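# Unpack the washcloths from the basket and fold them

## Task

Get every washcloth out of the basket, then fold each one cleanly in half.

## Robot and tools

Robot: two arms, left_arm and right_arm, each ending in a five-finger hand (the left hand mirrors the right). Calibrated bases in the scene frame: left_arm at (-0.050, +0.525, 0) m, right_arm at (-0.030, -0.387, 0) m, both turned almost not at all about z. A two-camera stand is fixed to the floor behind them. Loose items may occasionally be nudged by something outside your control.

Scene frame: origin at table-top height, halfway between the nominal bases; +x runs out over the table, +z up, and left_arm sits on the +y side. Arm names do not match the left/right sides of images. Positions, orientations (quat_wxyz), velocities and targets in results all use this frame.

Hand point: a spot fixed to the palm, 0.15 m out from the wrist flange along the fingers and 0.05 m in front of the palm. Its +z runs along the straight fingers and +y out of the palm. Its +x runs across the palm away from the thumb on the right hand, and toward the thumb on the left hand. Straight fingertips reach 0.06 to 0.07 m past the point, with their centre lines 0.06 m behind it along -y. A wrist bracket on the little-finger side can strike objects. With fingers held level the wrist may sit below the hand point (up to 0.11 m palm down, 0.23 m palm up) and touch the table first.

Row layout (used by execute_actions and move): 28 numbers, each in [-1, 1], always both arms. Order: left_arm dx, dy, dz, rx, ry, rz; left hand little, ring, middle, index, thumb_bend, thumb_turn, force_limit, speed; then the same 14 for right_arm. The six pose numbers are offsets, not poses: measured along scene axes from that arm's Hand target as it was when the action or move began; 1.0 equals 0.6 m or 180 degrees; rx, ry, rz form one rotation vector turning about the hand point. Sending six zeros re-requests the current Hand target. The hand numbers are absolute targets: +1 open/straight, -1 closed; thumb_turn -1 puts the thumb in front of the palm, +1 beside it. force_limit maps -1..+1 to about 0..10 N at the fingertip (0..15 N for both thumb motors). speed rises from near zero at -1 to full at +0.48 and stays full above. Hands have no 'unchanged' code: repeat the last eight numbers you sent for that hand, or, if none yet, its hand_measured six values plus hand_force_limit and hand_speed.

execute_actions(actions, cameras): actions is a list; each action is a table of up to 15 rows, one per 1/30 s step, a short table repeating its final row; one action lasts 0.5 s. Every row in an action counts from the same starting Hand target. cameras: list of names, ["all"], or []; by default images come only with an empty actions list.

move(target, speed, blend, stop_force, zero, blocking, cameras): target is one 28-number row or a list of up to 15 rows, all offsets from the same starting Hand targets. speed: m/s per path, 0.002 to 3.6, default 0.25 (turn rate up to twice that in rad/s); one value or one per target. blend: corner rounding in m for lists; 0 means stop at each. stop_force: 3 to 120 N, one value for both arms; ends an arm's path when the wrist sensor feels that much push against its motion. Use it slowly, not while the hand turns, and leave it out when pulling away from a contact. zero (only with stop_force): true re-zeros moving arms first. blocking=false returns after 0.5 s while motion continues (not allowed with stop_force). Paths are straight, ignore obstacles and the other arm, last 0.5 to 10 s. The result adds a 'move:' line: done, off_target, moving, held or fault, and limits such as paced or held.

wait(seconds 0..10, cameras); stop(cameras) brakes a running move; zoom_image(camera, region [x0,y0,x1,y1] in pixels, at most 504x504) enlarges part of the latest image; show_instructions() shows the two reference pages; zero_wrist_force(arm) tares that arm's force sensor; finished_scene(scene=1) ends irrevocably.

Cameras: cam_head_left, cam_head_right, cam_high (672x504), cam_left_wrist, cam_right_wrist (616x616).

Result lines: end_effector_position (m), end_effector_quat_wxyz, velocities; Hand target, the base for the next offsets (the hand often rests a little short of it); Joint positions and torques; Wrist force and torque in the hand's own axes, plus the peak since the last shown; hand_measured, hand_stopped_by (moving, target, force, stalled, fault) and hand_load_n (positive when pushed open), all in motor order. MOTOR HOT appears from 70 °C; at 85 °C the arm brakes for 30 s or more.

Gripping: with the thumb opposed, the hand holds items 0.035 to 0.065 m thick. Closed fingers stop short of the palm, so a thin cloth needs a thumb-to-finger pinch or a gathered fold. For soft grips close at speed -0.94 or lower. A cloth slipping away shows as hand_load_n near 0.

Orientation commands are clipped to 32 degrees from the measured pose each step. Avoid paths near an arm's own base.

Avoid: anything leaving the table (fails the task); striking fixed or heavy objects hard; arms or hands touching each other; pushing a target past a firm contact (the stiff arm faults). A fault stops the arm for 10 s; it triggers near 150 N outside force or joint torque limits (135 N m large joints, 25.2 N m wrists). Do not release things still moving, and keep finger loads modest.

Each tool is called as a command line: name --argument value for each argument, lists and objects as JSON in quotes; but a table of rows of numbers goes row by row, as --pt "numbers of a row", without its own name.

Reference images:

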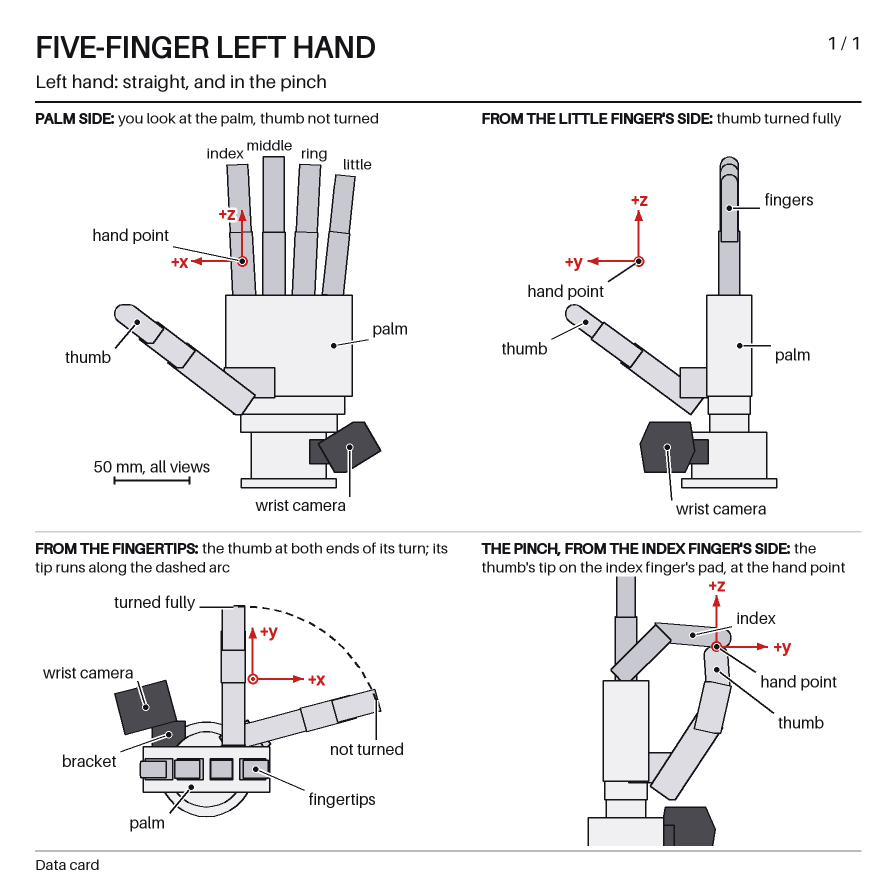

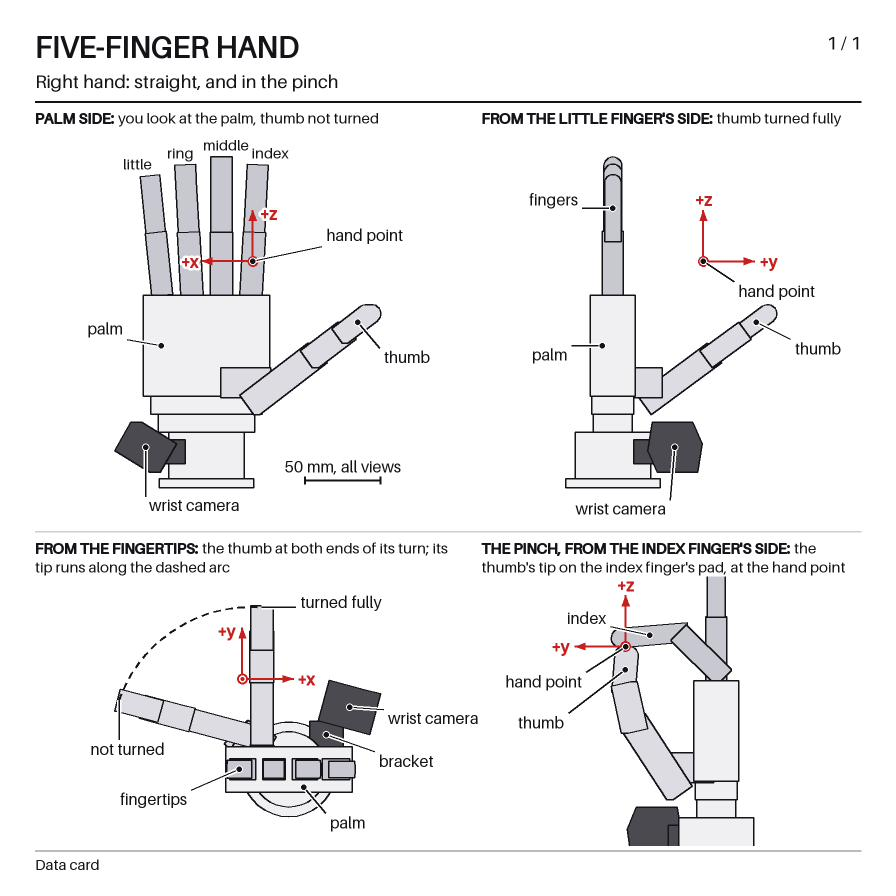

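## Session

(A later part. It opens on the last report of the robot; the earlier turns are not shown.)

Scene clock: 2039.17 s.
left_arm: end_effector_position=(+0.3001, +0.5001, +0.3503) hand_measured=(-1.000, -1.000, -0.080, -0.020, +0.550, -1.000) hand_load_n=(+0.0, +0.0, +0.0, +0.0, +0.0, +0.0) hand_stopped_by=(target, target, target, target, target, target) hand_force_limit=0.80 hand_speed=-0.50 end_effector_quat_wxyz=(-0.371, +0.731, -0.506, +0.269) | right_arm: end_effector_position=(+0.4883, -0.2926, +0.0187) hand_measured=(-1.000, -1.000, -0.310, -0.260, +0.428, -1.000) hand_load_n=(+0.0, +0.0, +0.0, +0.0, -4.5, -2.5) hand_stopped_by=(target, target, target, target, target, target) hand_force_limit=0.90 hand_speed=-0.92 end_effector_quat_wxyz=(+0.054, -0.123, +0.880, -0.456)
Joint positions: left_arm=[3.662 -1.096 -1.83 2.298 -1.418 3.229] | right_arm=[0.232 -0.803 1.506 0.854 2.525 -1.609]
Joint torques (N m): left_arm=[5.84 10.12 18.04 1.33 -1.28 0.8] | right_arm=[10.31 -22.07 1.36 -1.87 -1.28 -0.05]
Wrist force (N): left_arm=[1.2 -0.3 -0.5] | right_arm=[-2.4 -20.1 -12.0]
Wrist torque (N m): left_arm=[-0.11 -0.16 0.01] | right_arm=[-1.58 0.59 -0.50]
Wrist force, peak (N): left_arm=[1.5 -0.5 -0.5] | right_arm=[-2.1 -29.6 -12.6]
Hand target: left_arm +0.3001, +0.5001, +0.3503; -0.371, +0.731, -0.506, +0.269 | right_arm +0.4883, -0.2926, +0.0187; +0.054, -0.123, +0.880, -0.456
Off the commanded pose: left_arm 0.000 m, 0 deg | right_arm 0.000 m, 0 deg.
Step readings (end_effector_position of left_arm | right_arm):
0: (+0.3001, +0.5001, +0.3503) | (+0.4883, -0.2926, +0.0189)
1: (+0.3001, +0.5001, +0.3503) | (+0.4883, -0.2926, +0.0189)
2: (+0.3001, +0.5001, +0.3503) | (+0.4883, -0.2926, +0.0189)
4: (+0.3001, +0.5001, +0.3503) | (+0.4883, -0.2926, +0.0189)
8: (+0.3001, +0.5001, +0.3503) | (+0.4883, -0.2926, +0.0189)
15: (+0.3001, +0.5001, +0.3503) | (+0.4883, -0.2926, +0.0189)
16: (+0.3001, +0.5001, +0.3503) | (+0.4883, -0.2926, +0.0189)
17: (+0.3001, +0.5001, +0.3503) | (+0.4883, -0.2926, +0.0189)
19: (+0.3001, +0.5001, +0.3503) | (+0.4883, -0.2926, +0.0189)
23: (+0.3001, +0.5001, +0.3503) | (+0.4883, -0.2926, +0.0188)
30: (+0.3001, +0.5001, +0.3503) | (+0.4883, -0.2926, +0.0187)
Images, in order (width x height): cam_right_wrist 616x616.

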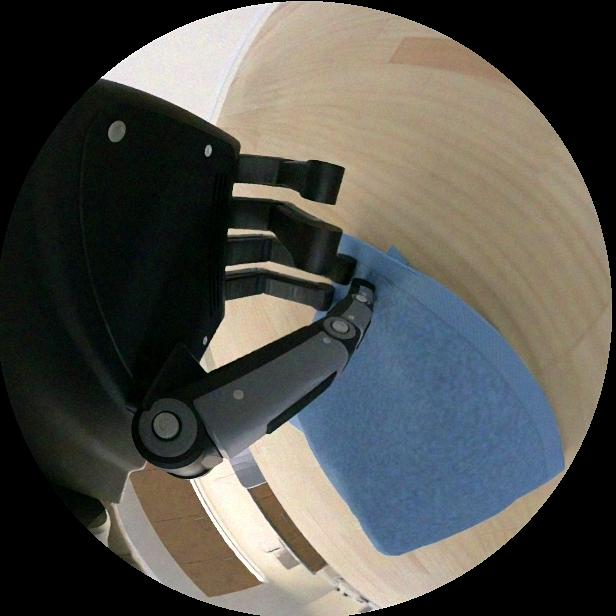

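execute_actions --actions '[[[0,0,0,0,0,0,-1,-1,-0.08,-0.02,0.55,-1,0.8,-0.5,0,0,-0.001,0,0,0,-1,-1,-0.38,-0.3,0.42,-1,1,-0.92]],[[0,0,0,0,0,0,-1,-1,-0.08,-0.02,0.55,-1,0.8,-0.5,0,0,-0.001,0,0,0,-1,-1,-0.45,-0.35,0.41,-1,1,-0.92]]]' --cameras '["cam_right_wrist"]'

zoom_image --camera "cam_right_wrist" --region '[260, 200, 460, 380]'

Scene clock: 2047.23 s.
left_arm: end_effector_position=(+0.3001, +0.5001, +0.3503) hand_measured=(-1.000, -1.000, -0.080, -0.020, +0.550, -1.000) hand_load_n=(+0.0, +0.0, +0.0, +0.0, +0.0, +0.0) hand_stopped_by=(target, target, target, target, target, target) hand_force_limit=0.80 hand_speed=-0.50 end_effector_quat_wxyz=(-0.371, +0.731, -0.506, +0.269) | right_arm: end_effector_position=(+0.4883, -0.2926, +0.0175) hand_measured=(-1.000, -1.000, -0.392, -0.350, +0.410, -1.000) hand_load_n=(+0.0, +0.5, +12.5, +0.0, -1.0, -3.5) hand_stopped_by=(target, target, force, target, target, target) hand_force_limit=1.00 hand_speed=-0.92 end_effector_quat_wxyz=(+0.054, -0.123, +0.880, -0.456)
Joint positions: left_arm=[3.662 -1.096 -1.83 2.298 -1.418 3.229] | right_arm=[0.232 -0.801 1.507 0.852 2.525 -1.609]
Joint torques (N m): left_arm=[4.7 10.72 17.49 1.24 -1.21 0.9] | right_arm=[8.86 -16.78 4.46 -1.98 -0.91 0.1]
Wrist force (N): left_arm=[1.2 -0.5 -0.2] | right_arm=[-2.2 -29.8 -18.9]
Wrist torque (N m): left_arm=[-0.16 -0.15 0.02] | right_arm=[-1.98 0.70 -0.65]
Wrist force, peak (N): left_arm=[1.5 -0.6 -0.4] | right_arm=[-2.0 -30.1 -18.7]
Hand target: left_arm +0.3001, +0.5001, +0.3503; -0.371, +0.731, -0.506, +0.269 | right_arm +0.4883, -0.2926, +0.0175; +0.054, -0.123, +0.880, -0.456
Off the commanded pose: left_arm 0.000 m, 0 deg | right_arm 0.000 m, 0 deg.
Step readings (end_effector_position of left_arm | right_arm):
0: (+0.3001, +0.5001, +0.3503) | (+0.4883, -0.2926, +0.0187)
1: (+0.3001, +0.5001, +0.3503) | (+0.4883, -0.2926, +0.0187)
2: (+0.3001, +0.5001, +0.3503) | (+0.4883, -0.2926, +0.0186)
4: (+0.3001, +0.5001, +0.3503) | (+0.4883, -0.2926, +0.0181)
8: (+0.3001, +0.5001, +0.3503) | (+0.4883, -0.2926, +0.0180)
15: (+0.3001, +0.5001, +0.3503) | (+0.4883, -0.2926, +0.0180)
16: (+0.3001, +0.5001, +0.3503) | (+0.4883, -0.2926, +0.0180)
17: (+0.3001, +0.5001, +0.3503) | (+0.4883, -0.2926, +0.0180)
19: (+0.3001, +0.5001, +0.3503) | (+0.4883, -0.2926, +0.0177)
23: (+0.3001, +0.5001, +0.3503) | (+0.4883, -0.2926, +0.0175)
30: (+0.3001, +0.5001, +0.3503) | (+0.4883, -0.2926, +0.0175)
Images, in order (width x height): cam_right_wrist 616x616.

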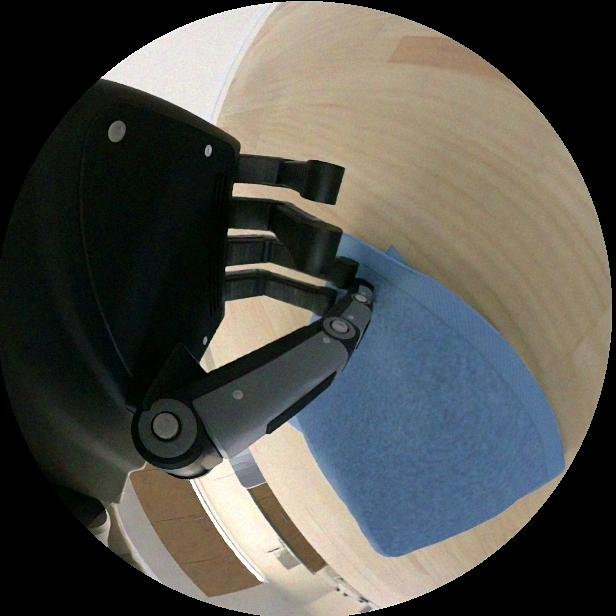

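Scaled by 2.520 from the camera's 616x616 image, which has a finer 880x880 frame.

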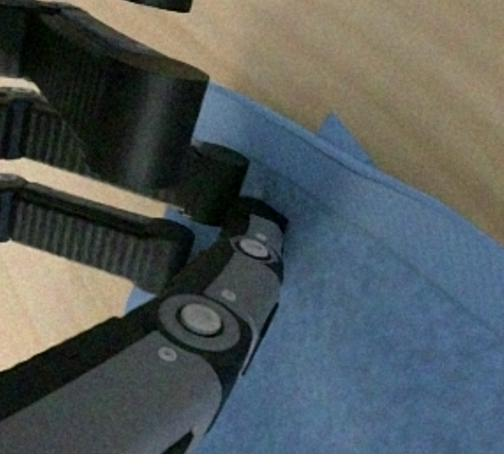

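execute_actions --actions '[[[0,0,0,0,0,0,-1,-1,-0.08,-0.02,0.55,-1,0.8,-0.5,0,0,0.001,0,0,0,-1,-1,-0.48,-0.35,0.36,-1,1,-0.92]],[[0,0,0,0,0,0,-1,-1,-0.08,-0.02,0.55,-1,0.8,-0.5,0,0,0.0015,0,0,0,-1,-1,-0.48,-0.35,0.32,-1,1,-0.92]]]'

move --pt "0 0 0 0 0 0 -1 -1 -0.08 -0.02 0.55 -1 0.8 -0.5 0 0 0.04 0 0 0 -1 -1 -0.48 -0.35 0.32 -1 1 -0.92" --speed 0.03 --cameras '["cam_right_wrist"]'

zoom_image --camera "cam_right_wrist" --region '[260, 200, 460, 380]'

Scene clock: 2054.73 s.
left_arm: end_effector_position=(+0.3001, +0.5001, +0.3503) hand_measured=(-1.000, -1.000, -0.080, -0.020, +0.550, -1.000) hand_load_n=(+0.0, +0.0, +0.0, +0.0, +0.0, +0.0) hand_stopped_by=(target, target, target, target, target, target) hand_force_limit=0.80 hand_speed=-0.50 end_effector_quat_wxyz=(-0.371, +0.731, -0.506, +0.269) | right_arm: end_effector_position=(+0.4883, -0.2926, +0.0190) hand_measured=(-1.000, -1.000, -0.390, -0.350, +0.364, -1.000) hand_load_n=(+0.0, +0.5, +16.5, +0.0, +15.0, -0.5) hand_stopped_by=(target, target, force, target, force, target) hand_force_limit=1.00 hand_speed=-0.92 end_effector_quat_wxyz=(+0.054, -0.123, +0.880, -0.456)
Joint positions: left_arm=[3.662 -1.096 -1.83 2.298 -1.418 3.229] | right_arm=[0.232 -0.803 1.506 0.855 2.525 -1.609]
Joint torques (N m): left_arm=[5.19 10.58 16.83 1.25 -1.35 0.79] | right_arm=[9.73 -32.11 -21.88 -0.2 1.46 -0.24]
Wrist force (N): left_arm=[1.3 -0.6 -0.3] | right_arm=[-2.8 -13.0 -7.2]
Wrist torque (N m): left_arm=[-0.16 -0.17 0.02] | right_arm=[-1.16 0.56 -0.38]
Wrist force, peak (N): left_arm=[1.5 -0.4 -0.5] | right_arm=[-2.0 -30.3 -19.0]
Hand target: left_arm +0.3001, +0.5001, +0.3503; -0.371, +0.731, -0.506, +0.269 | right_arm +0.4883, -0.2926, +0.0190; +0.054, -0.123, +0.880, -0.456
Off the commanded pose: left_arm 0.000 m, 0 deg | right_arm 0.000 m, 0 deg.
Step readings (end_effector_position of left_arm | right_arm):
0: (+0.3001, +0.5001, +0.3503) | (+0.4883, -0.2926, +0.0175)
1: (+0.3001, +0.5001, +0.3503) | (+0.4883, -0.2926, +0.0175)
2: (+0.3001, +0.5001, +0.3503) | (+0.4883, -0.2926, +0.0175)
4: (+0.3001, +0.5001, +0.3503) | (+0.4882, -0.2927, +0.0178)
8: (+0.3001, +0.5001, +0.3503) | (+0.4882, -0.2927, +0.0179)
15: (+0.3001, +0.5001, +0.3503) | (+0.4882, -0.2927, +0.0180)
16: (+0.3001, +0.5001, +0.3503) | (+0.4882, -0.2926, +0.0181)
17: (+0.3001, +0.5001, +0.3503) | (+0.4883, -0.2926, +0.0183)
19: (+0.3001, +0.5001, +0.3503) | (+0.4883, -0.2926, +0.0189)
23: (+0.3001, +0.5001, +0.3503) | (+0.4883, -0.2926, +0.0191)
30: (+0.3001, +0.5001, +0.3503) | (+0.4883, -0.2926, +0.0191)

Scene clock: 2055.80 s.
left_arm: end_effector_position=(+0.3001, +0.5001, +0.3503) hand_measured=(-1.000, -1.000, -0.080, -0.020, +0.550, -1.000) hand_load_n=(+0.0, +0.0, -0.5, +0.0, +0.0, +0.0) hand_stopped_by=(target, target, target, target, target, target) hand_force_limit=0.80 hand_speed=-0.50 end_effector_quat_wxyz=(-0.371, +0.731, -0.506, +0.269) | right_arm: end_effector_position=(+0.4883, -0.2926, +0.0433) hand_measured=(-1.000, -1.000, -0.390, -0.350, +0.364, -1.000) hand_load_n=(+0.0, +0.5, +17.0, +0.0, +15.5, +0.5) hand_stopped_by=(target, target, force, target, force, target) hand_force_limit=1.00 hand_speed=-0.92 end_effector_quat_wxyz=(+0.054, -0.123, +0.880, -0.456)
Joint positions: left_arm=[3.662 -1.096 -1.83 2.298 -1.418 3.229] | right_arm=[0.232 -0.839 1.497 0.9 2.525 -1.609]
Joint torques (N m): left_arm=[6.58 10.64 17.5 1.17 -1.32 0.86] | right_arm=[7.63 -30.61 -15.61 0.12 2.64 -1.26]
Wrist force (N): left_arm=[1.2 -0.4 -0.5] | right_arm=[-3.2 -2.3 1.2]
Wrist torque (N m): left_arm=[-0.12 -0.16 0.02] | right_arm=[-0.42 0.48 -0.22]
Wrist force, peak (N): left_arm=[1.4 -0.5 -0.5] | right_arm=[-2.6 -12.6 -7.3]
Hand target: left_arm +0.3001, +0.5001, +0.3503; -0.371, +0.731, -0.506, +0.269 | right_arm +0.4883, -0.2926, +0.0430; +0.054, -0.123, +0.880, -0.456
Off the commanded pose: left_arm 0.000 m, 0 deg | right_arm 0.000 m, 0 deg.
move: done
Images, in order (width x height): cam_right_wrist 616x616.

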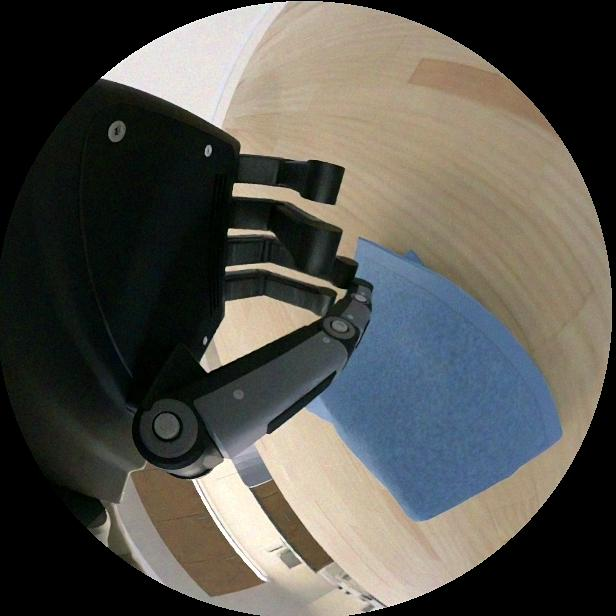

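Scaled by 2.520 from the camera's 616x616 image, which has a finer 880x880 frame.

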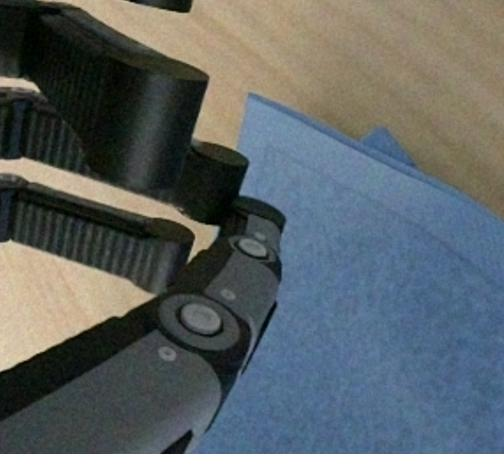

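move --pt "0 0 0 0 0 0 -1 -1 -0.08 -0.02 0.55 -1 0.8 -0.5 0 0 0.02 0.0242 0.0065 0 -1 -1 -0.08 -0.02 0.62 -1 0.8 -0.5" --pt "0 0 0 0 0 0 -1 -1 -0.08 -0.02 0.55 -1 0.8 -0.5 0.0022 -0.0080 -0.02 0.0242 0.0065 0 -1 -1 -0.08 -0.02 0.62 -1 0.8 -0.5" --speed 0.05

move --pt "0 0 0 0 0 0 -1 -1 -0.08 -0.02 0.55 -1 0.8 -0.5 0 0 -0.04 0 0 0 -1 -1 -0.08 -0.02 0.62 -1 0.8 -0.5" --speed 0.006 --stop_force 5 --cameras '["cam_right_wrist"]'

zoom_image --camera "cam_right_wrist" --region '[260, 200, 460, 380]'

Scene clock: 2073.80 s.
left_arm: end_effector_position=(+0.3001, +0.5001, +0.3503) hand_measured=(-1.000, -1.000, -0.080, -0.020, +0.550, -1.000) hand_load_n=(+0.0, +0.0, +0.0, +0.0, +0.0, +0.0) hand_stopped_by=(target, target, target, target, target, target) hand_force_limit=0.80 hand_speed=-0.50 end_effector_quat_wxyz=(-0.371, +0.731, -0.506, +0.269) | right_arm: end_effector_position=(+0.4895, -0.2976, +0.0308) hand_measured=(-1.000, -1.000, -0.080, -0.020, +0.620, -1.000) hand_load_n=(+0.0, +0.0, +0.0, +0.0, +0.0, +0.0) hand_stopped_by=(target, target, target, target, target, target) hand_force_limit=0.80 hand_speed=-0.50 end_effector_quat_wxyz=(+0.049, -0.125, +0.897, -0.421)
Joint positions: left_arm=[3.662 -1.096 -1.83 2.298 -1.418 3.229] | right_arm=[0.189 -0.856 1.512 0.853 2.445 -1.673]
Joint torques (N m): left_arm=[6.03 10.29 17.71 1.14 -1.17 0.97] | right_arm=[8.2 -57.73 -25.6 4.95 -0.7 1.83]
Wrist force (N): left_arm=[1.2 -0.5 -0.4] | right_arm=[-3.6 -2.1 1.3]
Wrist torque (N m): left_arm=[-0.15 -0.17 0.02] | right_arm=[-0.41 0.53 -0.05]
Wrist force, peak (N): left_arm=[1.5 -0.5 -0.4] | right_arm=[-3.7 -2.7 0.9]
Hand target: left_arm +0.3001, +0.5001, +0.3503; -0.371, +0.731, -0.506, +0.269 | right_arm +0.4896, -0.2974, +0.0310; +0.049, -0.125, +0.897, -0.421
Off the commanded pose: left_arm 0.000 m, 0 deg | right_arm 0.000 m, 0 deg.
move: done

Scene clock: 2076.53 s.
left_arm: end_effector_position=(+0.3001, +0.5001, +0.3503) hand_measured=(-1.000, -1.000, -0.080, -0.020, +0.550, -1.000) hand_load_n=(+0.0, +0.0, +0.0, +0.0, +0.0, +0.0) hand_stopped_by=(target, target, target, target, target, target) hand_force_limit=0.80 hand_speed=-0.50 end_effector_quat_wxyz=(-0.371, +0.731, -0.506, +0.269) | right_arm: end_effector_position=(+0.4896, -0.2974, +0.0224) hand_measured=(-1.000, -1.000, -0.080, -0.020, +0.620, -1.000) hand_load_n=(+0.0, +0.0, +0.0, +0.0, -0.5, -0.5) hand_stopped_by=(target, target, target, target, target, target) hand_force_limit=0.80 hand_speed=-0.50 end_effector_quat_wxyz=(+0.049, -0.125, +0.897, -0.421)
Joint positions: left_arm=[3.662 -1.096 -1.83 2.298 -1.418 3.229] | right_arm=[0.189 -0.843 1.516 0.837 2.445 -1.673]
Joint torques (N m): left_arm=[6.27 9.65 17.56 1.33 -1.18 0.88] | right_arm=[12.17 -57.48 -25.13 4.52 0.02 1.97]
Wrist force (N): left_arm=[1.1 -0.4 -0.4] | right_arm=[-3.4 -6.2 -1.5]
Wrist torque (N m): left_arm=[-0.13 -0.15 0.01] | right_arm=[-0.72 0.57 -0.13]
Wrist force, peak (N): left_arm=[1.3 -0.6 -0.6] | right_arm=[-3.2 -7.6 -2.2]
Hand target: left_arm +0.3001, +0.5001, +0.3503; -0.371, +0.731, -0.506, +0.269 | right_arm +0.4896, -0.2974, +0.0224; +0.049, -0.125, +0.897, -0.421 (not the last commanded pose)
Off the commanded pose: left_arm 0.000 m, 0 deg | right_arm 0.015 m, 0 deg.
move: contact (right_arm)
Images, in order (width x height): cam_right_wrist 616x616.

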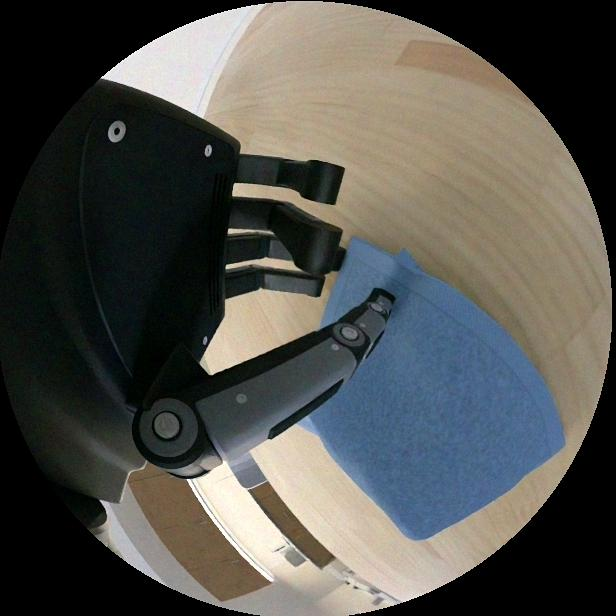

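Scaled by 2.520 from the camera's 616x616 image, which has a finer 880x880 frame.

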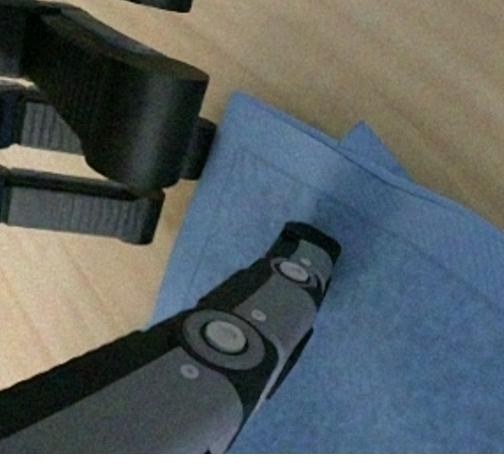

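execute_actions --actions '[[[0,0,0,0,0,0,-1,-1,-0.08,-0.02,0.55,-1,0.8,-0.5,0,0,-0.0015,0,0,0,-1,-1,-0.1,-0.04,0.60,-1,0.8,-0.92]],[[0,0,0,0,0,0,-1,-1,-0.08,-0.02,0.55,-1,0.8,-0.5,0,0,-0.001,0,0,0,-1,-1,-0.14,-0.09,0.59,-1,0.8,-0.92]]]' --cameras '["cam_right_wrist"]'

zoom_image --camera "cam_right_wrist" --region '[260, 200, 460, 380]'

Scene clock: 2083.70 s.
left_arm: end_effector_position=(+0.3001, +0.5001, +0.3503) hand_measured=(-1.000, -1.000, -0.080, -0.020, +0.550, -1.000) hand_load_n=(+0.0, +0.0, +0.0, +0.0, +0.0, +0.0) hand_stopped_by=(target, target, target, target, target, target) hand_force_limit=0.80 hand_speed=-0.50 end_effector_quat_wxyz=(-0.371, +0.731, -0.506, +0.269) | right_arm: end_effector_position=(+0.4896, -0.2974, +0.0208) hand_measured=(-1.000, -1.000, -0.140, -0.090, +0.590, -1.000) hand_load_n=(+0.0, +0.0, +0.0, +0.5, +1.0, -1.0) hand_stopped_by=(target, target, target, target, target, target) hand_force_limit=0.80 hand_speed=-0.92 end_effector_quat_wxyz=(+0.049, -0.125, +0.897, -0.421)
Joint positions: left_arm=[3.662 -1.096 -1.83 2.298 -1.418 3.229] | right_arm=[0.189 -0.841 1.517 0.834 2.445 -1.673]
Joint torques (N m): left_arm=[6.06 9.5 17.19 1.31 -1.16 1.04] | right_arm=[9.65 -41.44 -2.82 2.35 -0.14 1.84]
Wrist force (N): left_arm=[1.3 -0.4 -0.3] | right_arm=[-3.3 -12.7 -9.3]
Wrist torque (N m): left_arm=[-0.13 -0.17 0.02] | right_arm=[-1.32 0.64 -0.22]
Wrist force, peak (N): left_arm=[1.5 -0.4 -0.4] | right_arm=[-3.3 -13.1 -9.3]
Hand target: left_arm +0.3001, +0.5001, +0.3503; -0.371, +0.731, -0.506, +0.269 | right_arm +0.4896, -0.2974, +0.0209; +0.049, -0.125, +0.897, -0.421
Off the commanded pose: left_arm 0.000 m, 0 deg | right_arm 0.000 m, 0 deg.
Step readings (end_effector_position of left_arm | right_arm):
0: (+0.3001, +0.5001, +0.3503) | (+0.4896, -0.2974, +0.0224)
1: (+0.3001, +0.5001, +0.3503) | (+0.4896, -0.2974, +0.0224)
2: (+0.3001, +0.5001, +0.3503) | (+0.4896, -0.2974, +0.0223)
4: (+0.3001, +0.5001, +0.3503) | (+0.4897, -0.2974, +0.0218)
8: (+0.3001, +0.5001, +0.3503) | (+0.4897, -0.2974, +0.0216)
15: (+0.3001, +0.5001, +0.3503) | (+0.4896, -0.2974, +0.0215)
16: (+0.3001, +0.5001, +0.3503) | (+0.4896, -0.2974, +0.0215)
17: (+0.3001, +0.5001, +0.3503) | (+0.4896, -0.2974, +0.0213)
19: (+0.3001, +0.5001, +0.3503) | (+0.4896, -0.2974, +0.0209)
23: (+0.3001, +0.5001, +0.3503) | (+0.4896, -0.2974, +0.0208)
30: (+0.3001, +0.5001, +0.3503) | (+0.4896, -0.2974, +0.0208)
Images, in order (width x height): cam_right_wrist 616x616.

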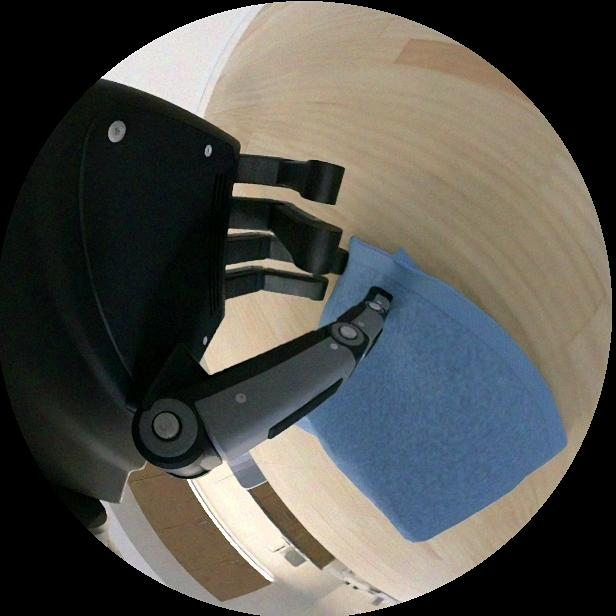

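Scaled by 2.520 from the camera's 616x616 image, which has a finer 880x880 frame.

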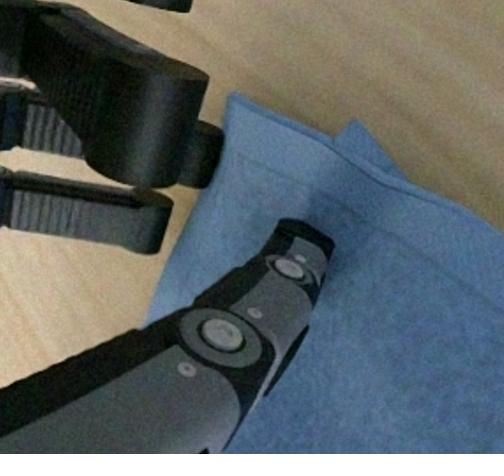

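execute_actions --actions '[[[0,0,0,0,0,0,-1,-1,-0.08,-0.02,0.55,-1,0.8,-0.5,0,0,-0.0014,0,0,0,-1,-1,-0.18,-0.13,0.585,-1,0.9,-0.92]],[[0,0,0,0,0,0,-1,-1,-0.08,-0.02,0.55,-1,0.8,-0.5,0,0,-0.0012,0,0,0,-1,-1,-0.23,-0.18,0.575,-1,0.9,-0.92]]]' --cameras '["cam_right_wrist"]'

zoom_image --camera "cam_right_wrist" --region '[260, 200, 460, 380]'

Scene clock: 2088.83 s.
left_arm: end_effector_position=(+0.3001, +0.5001, +0.3503) hand_measured=(-1.000, -1.000, -0.080, -0.020, +0.550, -1.000) hand_load_n=(+0.0, +0.0, +0.0, +0.0, +0.0, +0.0) hand_stopped_by=(target, target, target, target, target, target) hand_force_limit=0.80 hand_speed=-0.50 end_effector_quat_wxyz=(-0.371, +0.731, -0.506, +0.269) | right_arm: end_effector_position=(+0.4896, -0.2974, +0.0193) hand_measured=(-1.000, -1.000, -0.230, -0.180, +0.576, -1.000) hand_load_n=(+0.0, +0.0, +0.5, +0.0, +0.5, -3.0) hand_stopped_by=(target, target, target, target, target, target) hand_force_limit=0.90 hand_speed=-0.92 end_effector_quat_wxyz=(+0.049, -0.125, +0.897, -0.421)
Joint positions: left_arm=[3.662 -1.096 -1.83 2.298 -1.418 3.229] | right_arm=[0.189 -0.839 1.518 0.831 2.445 -1.673]
Joint torques (N m): left_arm=[6.77 10.87 17.64 1.33 -1.22 1.01] | right_arm=[8.04 -34.76 0.52 1.42 0.02 1.52]
Wrist force (N): left_arm=[1.2 -0.5 -0.4] | right_arm=[-3.3 -25.1 -21.0]
Wrist torque (N m): left_arm=[-0.15 -0.16 0.02] | right_arm=[-2.25 0.78 -0.42]
Wrist force, peak (N): left_arm=[1.5 -0.6 -0.4] | right_arm=[-3.3 -25.2 -21.1]
Hand target: left_arm +0.3001, +0.5001, +0.3503; -0.371, +0.731, -0.506, +0.269 | right_arm +0.4896, -0.2974, +0.0193; +0.049, -0.125, +0.897, -0.421
Off the commanded pose: left_arm 0.000 m, 0 deg | right_arm 0.000 m, 0 deg.
Step readings (end_effector_position of left_arm | right_arm):
0: (+0.3001, +0.5001, +0.3503) | (+0.4896, -0.2974, +0.0209)
1: (+0.3001, +0.5001, +0.3503) | (+0.4896, -0.2974, +0.0209)
2: (+0.3001, +0.5001, +0.3503) | (+0.4896, -0.2974, +0.0208)
4: (+0.3001, +0.5001, +0.3503) | (+0.4897, -0.2974, +0.0203)
8: (+0.3001, +0.5001, +0.3503) | (+0.4897, -0.2974, +0.0201)
15: (+0.3001, +0.5001, +0.3503) | (+0.4896, -0.2974, +0.0200)
16: (+0.3001, +0.5001, +0.3503) | (+0.4896, -0.2974, +0.0200)
17: (+0.3001, +0.5001, +0.3503) | (+0.4896, -0.2974, +0.0199)
19: (+0.3001, +0.5001, +0.3503) | (+0.4896, -0.2974, +0.0194)
23: (+0.3001, +0.5001, +0.3503) | (+0.4896, -0.2974, +0.0192)
30: (+0.3001, +0.5001, +0.3503) | (+0.4896, -0.2974, +0.0192)
Images, in order (width x height): cam_right_wrist 616x616.

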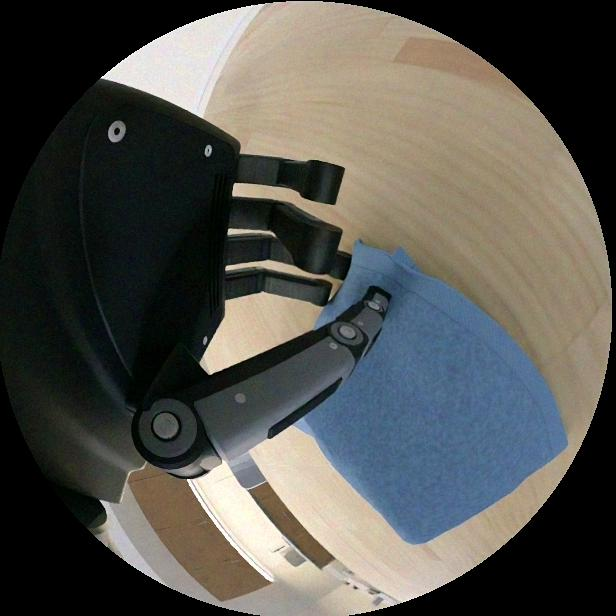

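Scaled by 2.520 from the camera's 616x616 image, which has a finer 880x880 frame.

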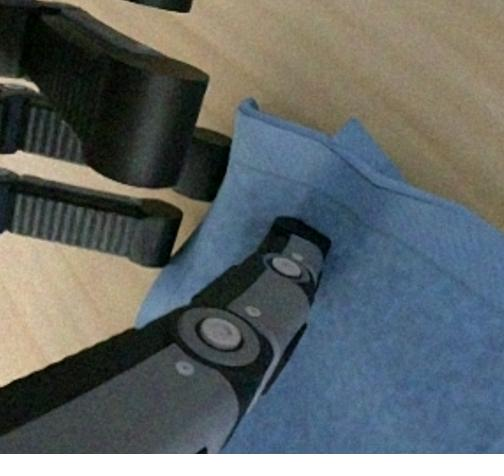

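execute_actions --actions '[[[0,0,0,0,0,0,-1,-1,-0.08,-0.02,0.55,-1,0.8,-0.5,0,0,0,0,0,0,-1,-1,-0.28,-0.23,0.57,-1,0.9,-0.92]],[[0,0,0,0,0,0,-1,-1,-0.08,-0.02,0.55,-1,0.8,-0.5,0,0,-0.0003,0,0,0,-1,-1,-0.33,-0.28,0.565,-1,0.9,-0.92]]]' --cameras '["cam_right_wrist"]'

zoom_image --camera "cam_right_wrist" --region '[260, 200, 460, 380]'

Scene clock: 2094.23 s.
left_arm: end_effector_position=(+0.3001, +0.5001, +0.3503) hand_measured=(-1.000, -1.000, -0.080, -0.020, +0.550, -1.000) hand_load_n=(+0.0, +0.0, +0.0, +0.0, +0.0, +0.0) hand_stopped_by=(target, target, target, target, target, target) hand_force_limit=0.80 hand_speed=-0.50 end_effector_quat_wxyz=(-0.371, +0.731, -0.506, +0.269) | right_arm: end_effector_position=(+0.4896, -0.2974, +0.0191) hand_measured=(-1.000, -1.000, -0.330, -0.280, +0.566, -1.000) hand_load_n=(+0.0, +0.0, +0.5, +0.0, +1.0, -3.0) hand_stopped_by=(target, target, target, target, target, target) hand_force_limit=0.90 hand_speed=-0.92 end_effector_quat_wxyz=(+0.049, -0.125, +0.897, -0.421)
Joint positions: left_arm=[3.662 -1.096 -1.83 2.298 -1.418 3.229] | right_arm=[0.189 -0.839 1.518 0.831 2.445 -1.673]
Joint torques (N m): left_arm=[6.73 10.17 17.48 1.2 -1.14 0.96] | right_arm=[2.6 -16.36 2.67 -2.8 -0.02 1.27]
Wrist force (N): left_arm=[1.1 -0.4 -0.4] | right_arm=[-3.0 -25.0 -21.2]
Wrist torque (N m): left_arm=[-0.14 -0.15 0.01] | right_arm=[-2.24 0.77 -0.42]
Wrist force, peak (N): left_arm=[1.4 -0.6 -0.6] | right_arm=[-2.9 -24.9 -21.6]
Hand target: left_arm +0.3001, +0.5001, +0.3503; -0.371, +0.731, -0.506, +0.269 | right_arm +0.4896, -0.2974, +0.0191; +0.049, -0.125, +0.897, -0.421
Off the commanded pose: left_arm 0.000 m, 0 deg | right_arm 0.000 m, 0 deg.
Step readings (end_effector_position of left_arm | right_arm):
0: (+0.3001, +0.5001, +0.3503) | (+0.4896, -0.2974, +0.0193)
1: (+0.3001, +0.5001, +0.3503) | (+0.4896, -0.2974, +0.0193)
2: (+0.3001, +0.5001, +0.3503) | (+0.4896, -0.2974, +0.0193)
4: (+0.3001, +0.5001, +0.3503) | (+0.4896, -0.2974, +0.0193)
8: (+0.3001, +0.5001, +0.3503) | (+0.4896, -0.2974, +0.0193)
15: (+0.3001, +0.5001, +0.3503) | (+0.4896, -0.2974, +0.0193)
16: (+0.3001, +0.5001, +0.3503) | (+0.4896, -0.2974, +0.0193)
17: (+0.3001, +0.5001, +0.3503) | (+0.4896, -0.2974, +0.0193)
19: (+0.3001, +0.5001, +0.3503) | (+0.4896, -0.2974, +0.0193)
23: (+0.3001, +0.5001, +0.3503) | (+0.4897, -0.2974, +0.0192)
30: (+0.3001, +0.5001, +0.3503) | (+0.4897, -0.2974, +0.0192)
Images, in order (width x height): cam_right_wrist 616x616.

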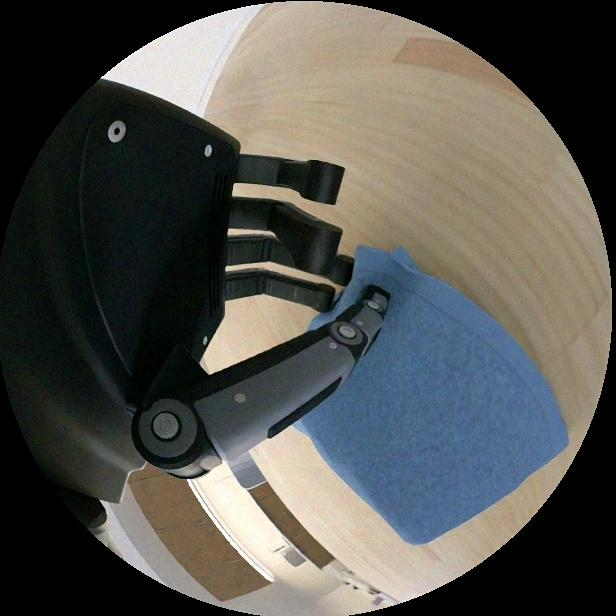

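Scaled by 2.520 from the camera's 616x616 image, which has a finer 880x880 frame.

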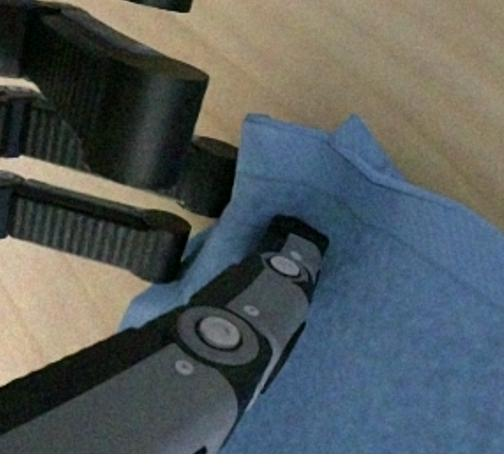

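execute_actions --actions '[[[0,0,0,0,0,0,-1,-1,-0.08,-0.02,0.55,-1,0.8,-0.5,0,0,0,0,0,0,-1,-1,-0.37,-0.32,0.52,-1,0.9,-0.92]],[[0,0,0,0,0,0,-1,-1,-0.08,-0.02,0.55,-1,0.8,-0.5,0,0,0,0,0,0,-1,-1,-0.40,-0.34,0.46,-1,0.9,-0.92]]]' --cameras '["cam_right_wrist"]'

zoom_image --camera "cam_right_wrist" --region '[260, 200, 460, 380]'

Scene clock: 2102.00 s.
left_arm: end_effector_position=(+0.3001, +0.5001, +0.3503) hand_measured=(-1.000, -1.000, -0.080, -0.020, +0.550, -1.000) hand_load_n=(+0.0, +0.0, +0.0, +0.0, +0.0, +0.0) hand_stopped_by=(target, target, target, target, target, target) hand_force_limit=0.80 hand_speed=-0.50 end_effector_quat_wxyz=(-0.371, +0.731, -0.506, +0.269) | right_arm: end_effector_position=(+0.4896, -0.2974, +0.0191) hand_measured=(-1.000, -1.000, -0.398, -0.340, +0.466, -1.000) hand_load_n=(+0.0, +0.0, +7.0, +0.0, +5.5, -0.5) hand_stopped_by=(target, target, target, target, target, target) hand_force_limit=0.90 hand_speed=-0.92 end_effector_quat_wxyz=(+0.049, -0.125, +0.897, -0.421)
Joint positions: left_arm=[3.662 -1.096 -1.83 2.298 -1.418 3.229] | right_arm=[0.189 -0.839 1.518 0.831 2.445 -1.673]
Joint torques (N m): left_arm=[7.15 10.25 16.23 1.09 -1.21 1.09] | right_arm=[-1.6 -29.46 -2.79 -0.72 -0.02 0.77]
Wrist force (N): left_arm=[1.2 -0.4 -0.5] | right_arm=[-3.0 -13.4 -9.3]
Wrist torque (N m): left_arm=[-0.14 -0.16 0.01] | right_arm=[-1.27 0.63 -0.25]
Wrist force, peak (N): left_arm=[1.4 -0.5 -0.6] | right_arm=[-2.9 -25.3 -21.8]
Hand target: left_arm +0.3001, +0.5001, +0.3503; -0.371, +0.731, -0.506, +0.269 | right_arm +0.4896, -0.2974, +0.0191; +0.049, -0.125, +0.897, -0.421
Off the commanded pose: left_arm 0.000 m, 0 deg | right_arm 0.000 m, 0 deg.
Step readings (end_effector_position of left_arm | right_arm):
0: (+0.3001, +0.5001, +0.3503) | (+0.4896, -0.2974, +0.0191)
1: (+0.3001, +0.5001, +0.3503) | (+0.4896, -0.2974, +0.0191)
2: (+0.3001, +0.5001, +0.3503) | (+0.4896, -0.2974, +0.0191)
4: (+0.3001, +0.5001, +0.3503) | (+0.4896, -0.2974, +0.0191)
8: (+0.3001, +0.5001, +0.3503) | (+0.4896, -0.2974, +0.0191)
15: (+0.3001, +0.5001, +0.3503) | (+0.4896, -0.2974, +0.0191)
16: (+0.3001, +0.5001, +0.3503) | (+0.4896, -0.2974, +0.0191)
17: (+0.3001, +0.5001, +0.3503) | (+0.4896, -0.2974, +0.0191)
19: (+0.3001, +0.5001, +0.3503) | (+0.4896, -0.2974, +0.0191)
23: (+0.3001, +0.5001, +0.3503) | (+0.4896, -0.2974, +0.0191)
30: (+0.3001, +0.5001, +0.3503) | (+0.4896, -0.2974, +0.0191)
Images, in order (width x height): cam_right_wrist 616x616.

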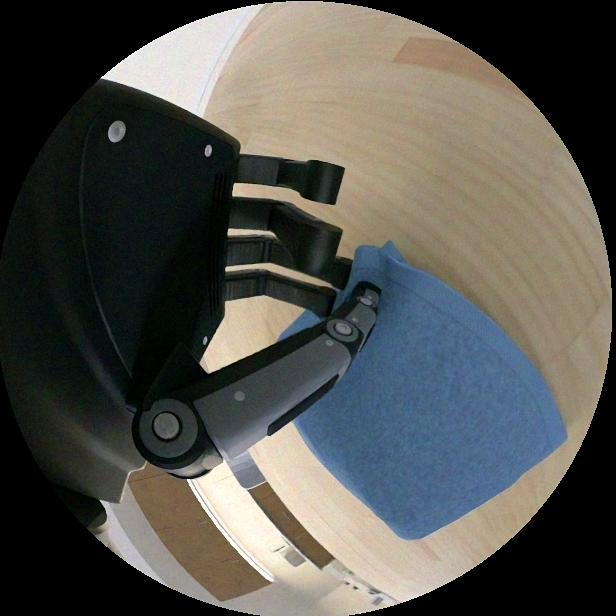

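Scaled by 2.520 from the camera's 616x616 image, which has a finer 880x880 frame.

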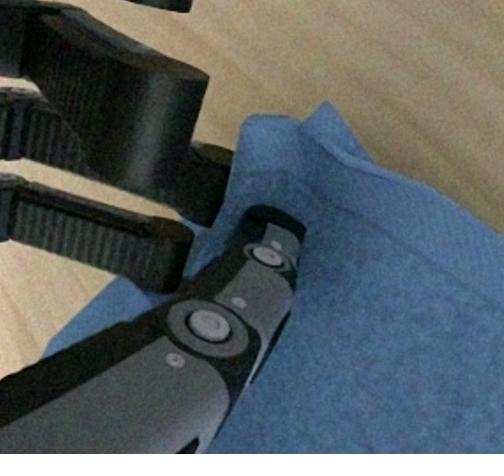

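execute_actions --actions '[[[0,0,0,0,0,0,-1,-1,-0.08,-0.02,0.55,-1,0.8,-0.5,0,0,0,0,0,0,-1,-1,-0.44,-0.36,0.40,-1,0.9,-0.92]],[[0,0,0,0,0,0,-1,-1,-0.08,-0.02,0.55,-1,0.8,-0.5,0,0,0.0008,0,0,0,-1,-1,-0.46,-0.36,0.34,-1,0.9,-0.92]]]'

move --pt "0 0 0 0 0 0 -1 -1 -0.08 -0.02 0.55 -1 0.8 -0.5 0 0 0.05 0 0 0 -1 -1 -0.46 -0.36 0.34 -1 0.9 -0.92" --speed 0.03 --cameras '["cam_right_wrist","cam_head_right","cam_high"]'

zoom_image --camera "cam_right_wrist" --region '[260, 200, 460, 380]'

Scene clock: 2107.90 s.
left_arm: end_effector_position=(+0.3001, +0.5001, +0.3503) hand_measured=(-1.000, -1.000, -0.080, -0.020, +0.550, -1.000) hand_load_n=(+0.0, +0.0, +0.0, +0.0, +0.0, +0.0) hand_stopped_by=(target, target, target, target, target, target) hand_force_limit=0.80 hand_speed=-0.50 end_effector_quat_wxyz=(-0.371, +0.731, -0.506, +0.269) | right_arm: end_effector_position=(+0.4896, -0.2974, +0.0196) hand_measured=(-1.000, -1.000, -0.410, -0.360, +0.432, -1.000) hand_load_n=(+0.0, +0.0, +13.5, +0.0, +13.5, +1.5) hand_stopped_by=(target, target, force, target, force, target) hand_force_limit=0.90 hand_speed=-0.92 end_effector_quat_wxyz=(+0.049, -0.125, +0.897, -0.421)
Joint positions: left_arm=[3.662 -1.096 -1.83 2.298 -1.418 3.229] | right_arm=[0.189 -0.839 1.517 0.832 2.445 -1.673]
Joint torques (N m): left_arm=[7.16 11.34 17.13 1.47 -1.16 1.13] | right_arm=[-5.91 -52.9 -23.14 2.53 -0.04 0.76]
Wrist force (N): left_arm=[1.2 -0.5 -0.3] | right_arm=[-3.1 -8.4 -4.1]
Wrist torque (N m): left_arm=[-0.16 -0.16 0.02] | right_arm=[-0.88 0.56 -0.16]
Wrist force, peak (N): left_arm=[1.4 -0.6 -0.6] | right_arm=[-3.0 -13.5 -9.0]
Hand target: left_arm +0.3001, +0.5001, +0.3503; -0.371, +0.731, -0.506, +0.269 | right_arm +0.4896, -0.2974, +0.0196; +0.049, -0.125, +0.897, -0.421
Off the commanded pose: left_arm 0.000 m, 0 deg | right_arm 0.000 m, 0 deg.
Step readings (end_effector_position of left_arm | right_arm):
0: (+0.3001, +0.5001, +0.3503) | (+0.4896, -0.2974, +0.0191)
1: (+0.3001, +0.5001, +0.3503) | (+0.4896, -0.2974, +0.0191)
2: (+0.3001, +0.5001, +0.3503) | (+0.4896, -0.2974, +0.0191)
4: (+0.3001, +0.5001, +0.3503) | (+0.4896, -0.2974, +0.0191)
8: (+0.3001, +0.5001, +0.3503) | (+0.4896, -0.2974, +0.0191)
15: (+0.3001, +0.5001, +0.3503) | (+0.4896, -0.2974, +0.0191)
16: (+0.3001, +0.5001, +0.3503) | (+0.4896, -0.2974, +0.0191)
17: (+0.3001, +0.5001, +0.3503) | (+0.4896, -0.2974, +0.0192)
19: (+0.3001, +0.5001, +0.3503) | (+0.4896, -0.2974, +0.0195)
23: (+0.3001, +0.5001, +0.3503) | (+0.4896, -0.2974, +0.0196)
30: (+0.3001, +0.5001, +0.3503) | (+0.4896, -0.2974, +0.0196)

Scene clock: 2109.17 s.
left_arm: end_effector_position=(+0.3001, +0.5001, +0.3503) hand_measured=(-1.000, -1.000, -0.080, -0.020, +0.550, -1.000) hand_load_n=(+0.0, +0.0, +0.0, +0.0, +0.0, +0.0) hand_stopped_by=(target, target, target, target, target, target) hand_force_limit=0.80 hand_speed=-0.50 end_effector_quat_wxyz=(-0.371, +0.731, -0.506, +0.269) | right_arm: end_effector_position=(+0.4897, -0.2974, +0.0499) hand_measured=(-1.000, -1.000, -0.410, -0.360, +0.432, -1.000) hand_load_n=(+0.0, +0.0, +10.5, +0.0, +13.5, +2.5) hand_stopped_by=(target, target, force, target, force, target) hand_force_limit=0.90 hand_speed=-0.92 end_effector_quat_wxyz=(+0.049, -0.125, +0.897, -0.421) end_effector_velocity=(+0.001, +0.000, -0.001) end_effector_angular_velocity=(-0.001, -0.004, -0.001)
Joint positions: left_arm=[3.662 -1.096 -1.83 2.298 -1.418 3.229] | right_arm=[0.189 -0.882 1.502 0.89 2.445 -1.673]
Joint velocities: left_arm=[within noise] | right_arm=[0 0.001 0 -0.005 0.002 0.001]
Joint torques (N m): left_arm=[7.32 10.65 17.21 1.19 -1.16 1.06] | right_arm=[-9.1 -31.81 -12.46 -0.28 -0.17 -1.54]
Wrist force (N): left_arm=[1.3 -0.5 -0.5] | right_arm=[-3.4 -1.9 1.3]
Wrist torque (N m): left_arm=[-0.14 -0.18 0.02] | right_arm=[-0.37 0.52 -0.06]
Wrist force, peak (N): left_arm=[1.4 -0.6 -0.5] | right_arm=[-3.2 -8.2 -4.0]
Hand target: left_arm +0.3001, +0.5001, +0.3503; -0.371, +0.731, -0.506, +0.269 | right_arm +0.4896, -0.2974, +0.0496; +0.049, -0.125, +0.897, -0.421
Off the commanded pose: left_arm 0.000 m, 0 deg | right_arm 0.000 m, 0 deg.
move: done
Images, in order (width x height): cam_head_right 672x504, cam_high 672x504, cam_right_wrist 616x616.

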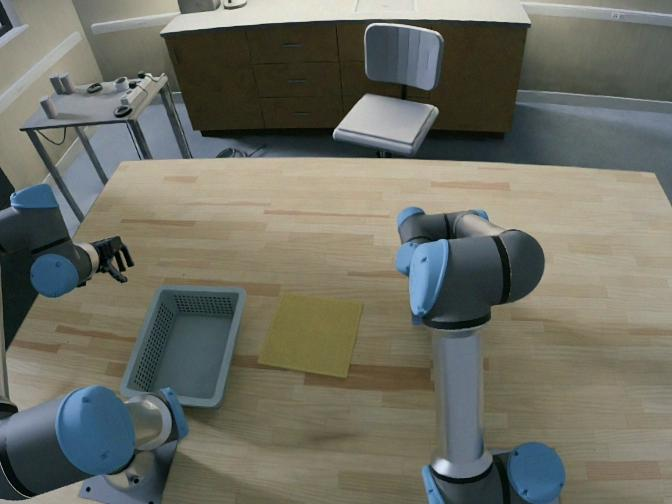

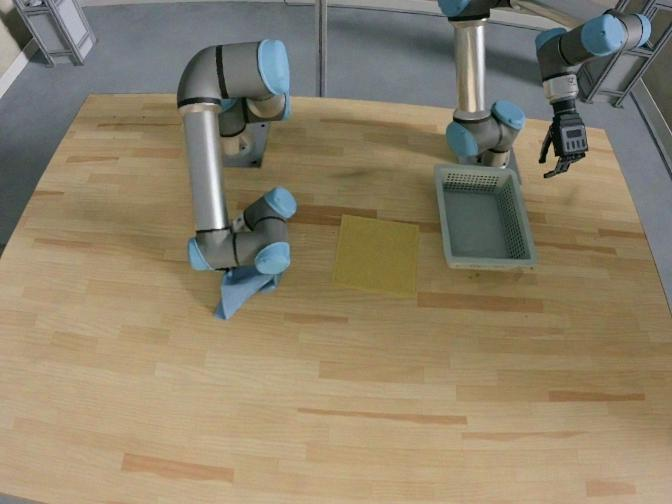

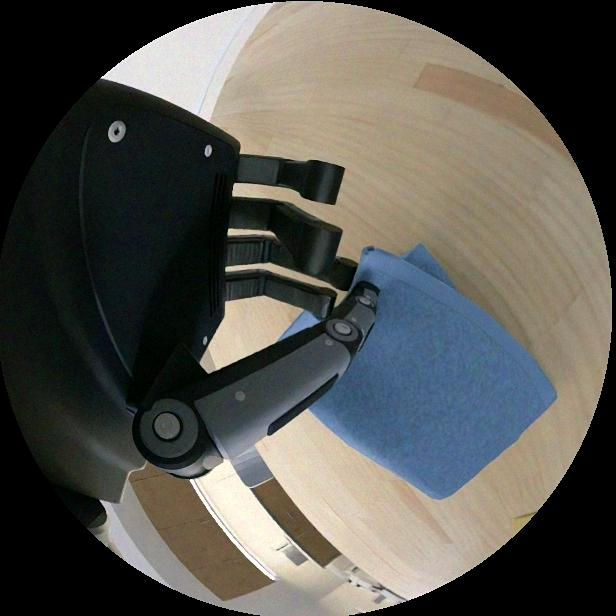

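Scaled by 2.520 from the camera's 616x616 image, which has a finer 880x880 frame.

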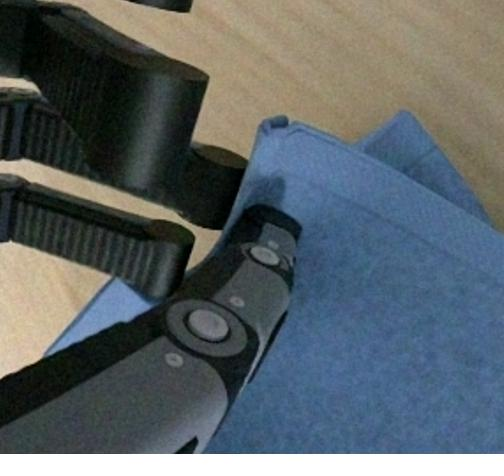

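move --pt "0 0 0 0 0 0 -1 -1 -0.08 -0.02 0.55 -1 0.8 -0.5 0.0167 0.0167 0.117 0 0 0.055 -1 -1 -0.46 -0.36 0.34 -1 0.9 -0.92" --pt "0 0 0 0 0 0 -1 -1 -0.08 -0.02 0.55 -1 0.8 -0.5 0.117 0.133 0.183 0 0 0.14 -1 -1 -0.46 -0.36 0.34 -1 0.9 -0.92" --pt "0 0 0 0 0 0 -1 -1 -0.08 -0.02 0.55 -1 0.8 -0.5 0.208 0.233 0.083 0 0 0.22 -1 -1 -0.46 -0.36 0.34 -1 0.9 -0.92" --pt "0 0 0 0 0 0 -1 -1 -0.08 -0.02 0.55 -1 0.8 -0.5 0.242 0.267 -0.008 0 0 0.25 -1 -1 -0.46 -0.36 0.34 -1 0.9 -0.92" --speed 0.08 --blend 0.015 --cameras '["cam_right_wrist","cam_head_right","cam_high"]'

zoom_image --camera "cam_high" --region '[160, 190, 340, 350]'

Scene clock: 2126.80 s.
left_arm: end_effector_position=(+0.3001, +0.5001, +0.3503) hand_measured=(-1.000, -1.000, -0.080, -0.020, +0.550, -1.000) hand_load_n=(+0.0, +0.0, +0.0, +0.0, +0.0, +0.0) hand_stopped_by=(target, target, target, target, target, target) hand_force_limit=0.80 hand_speed=-0.50 end_effector_quat_wxyz=(-0.371, +0.731, -0.506, +0.269) | right_arm: end_effector_position=(+0.6348, -0.1372, +0.0448) hand_measured=(-1.000, -1.000, -0.410, -0.360, +0.432, -1.000) hand_load_n=(+0.0, +0.0, +10.5, +0.0, +13.5, +2.5) hand_stopped_by=(target, target, force, target, force, target) hand_force_limit=0.90 hand_speed=-0.92 end_effector_quat_wxyz=(+0.206, -0.459, +0.781, -0.370)
Joint positions: left_arm=[3.662 -1.096 -1.83 2.298 -1.418 3.229] | right_arm=[0.288 -0.789 1.181 0.501 2.175 -2.55]
Joint torques (N m): left_arm=[7.66 10.72 17.43 1.44 -1.19 1.2] | right_arm=[6.88 -64.3 -22.32 2.61 2.56 1.71]
Wrist force (N): left_arm=[1.2 -0.4 -0.4] | right_arm=[-3.6 -2.5 1.9]
Wrist torque (N m): left_arm=[-0.14 -0.16 0.01] | right_arm=[-0.52 0.49 -0.18]
Wrist force, peak (N): left_arm=[1.4 -0.5 -0.6] | right_arm=[-4.0 -2.8 1.8]
Hand target: left_arm +0.3001, +0.5001, +0.3503; -0.371, +0.731, -0.506, +0.269 | right_arm +0.6348, -0.1372, +0.0448; +0.207, -0.459, +0.781, -0.370
Off the commanded pose: left_arm 0.000 m, 0 deg | right_arm 0.000 m, 0 deg.
move: done
Images, in order (width x height): cam_head_right 672x504, cam_high 672x504, cam_right_wrist 616x616.

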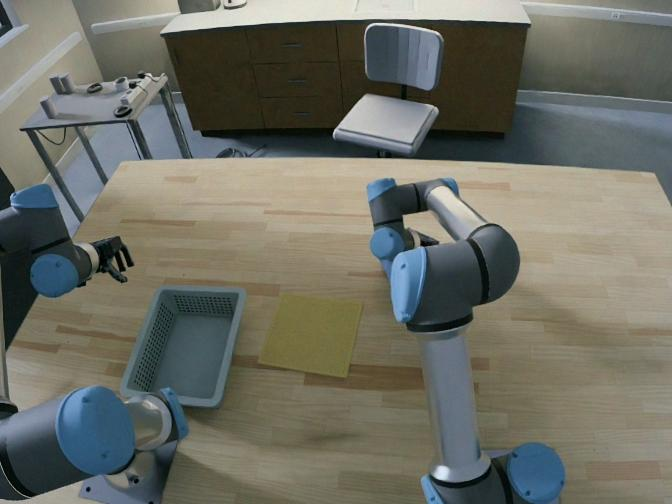

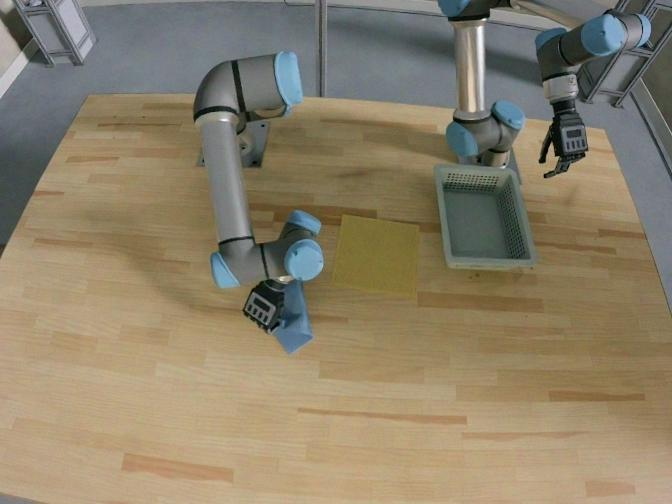

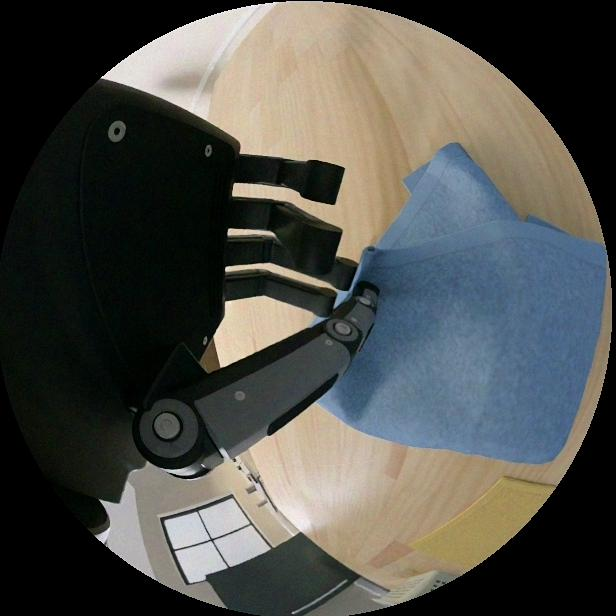

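Scaled by 2.800 from the camera's 672x504 image, which has a finer 960x720 frame.

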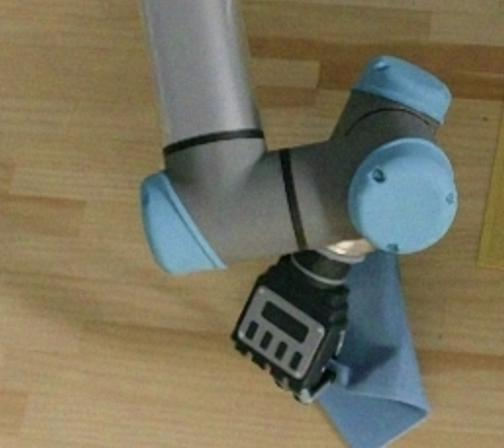

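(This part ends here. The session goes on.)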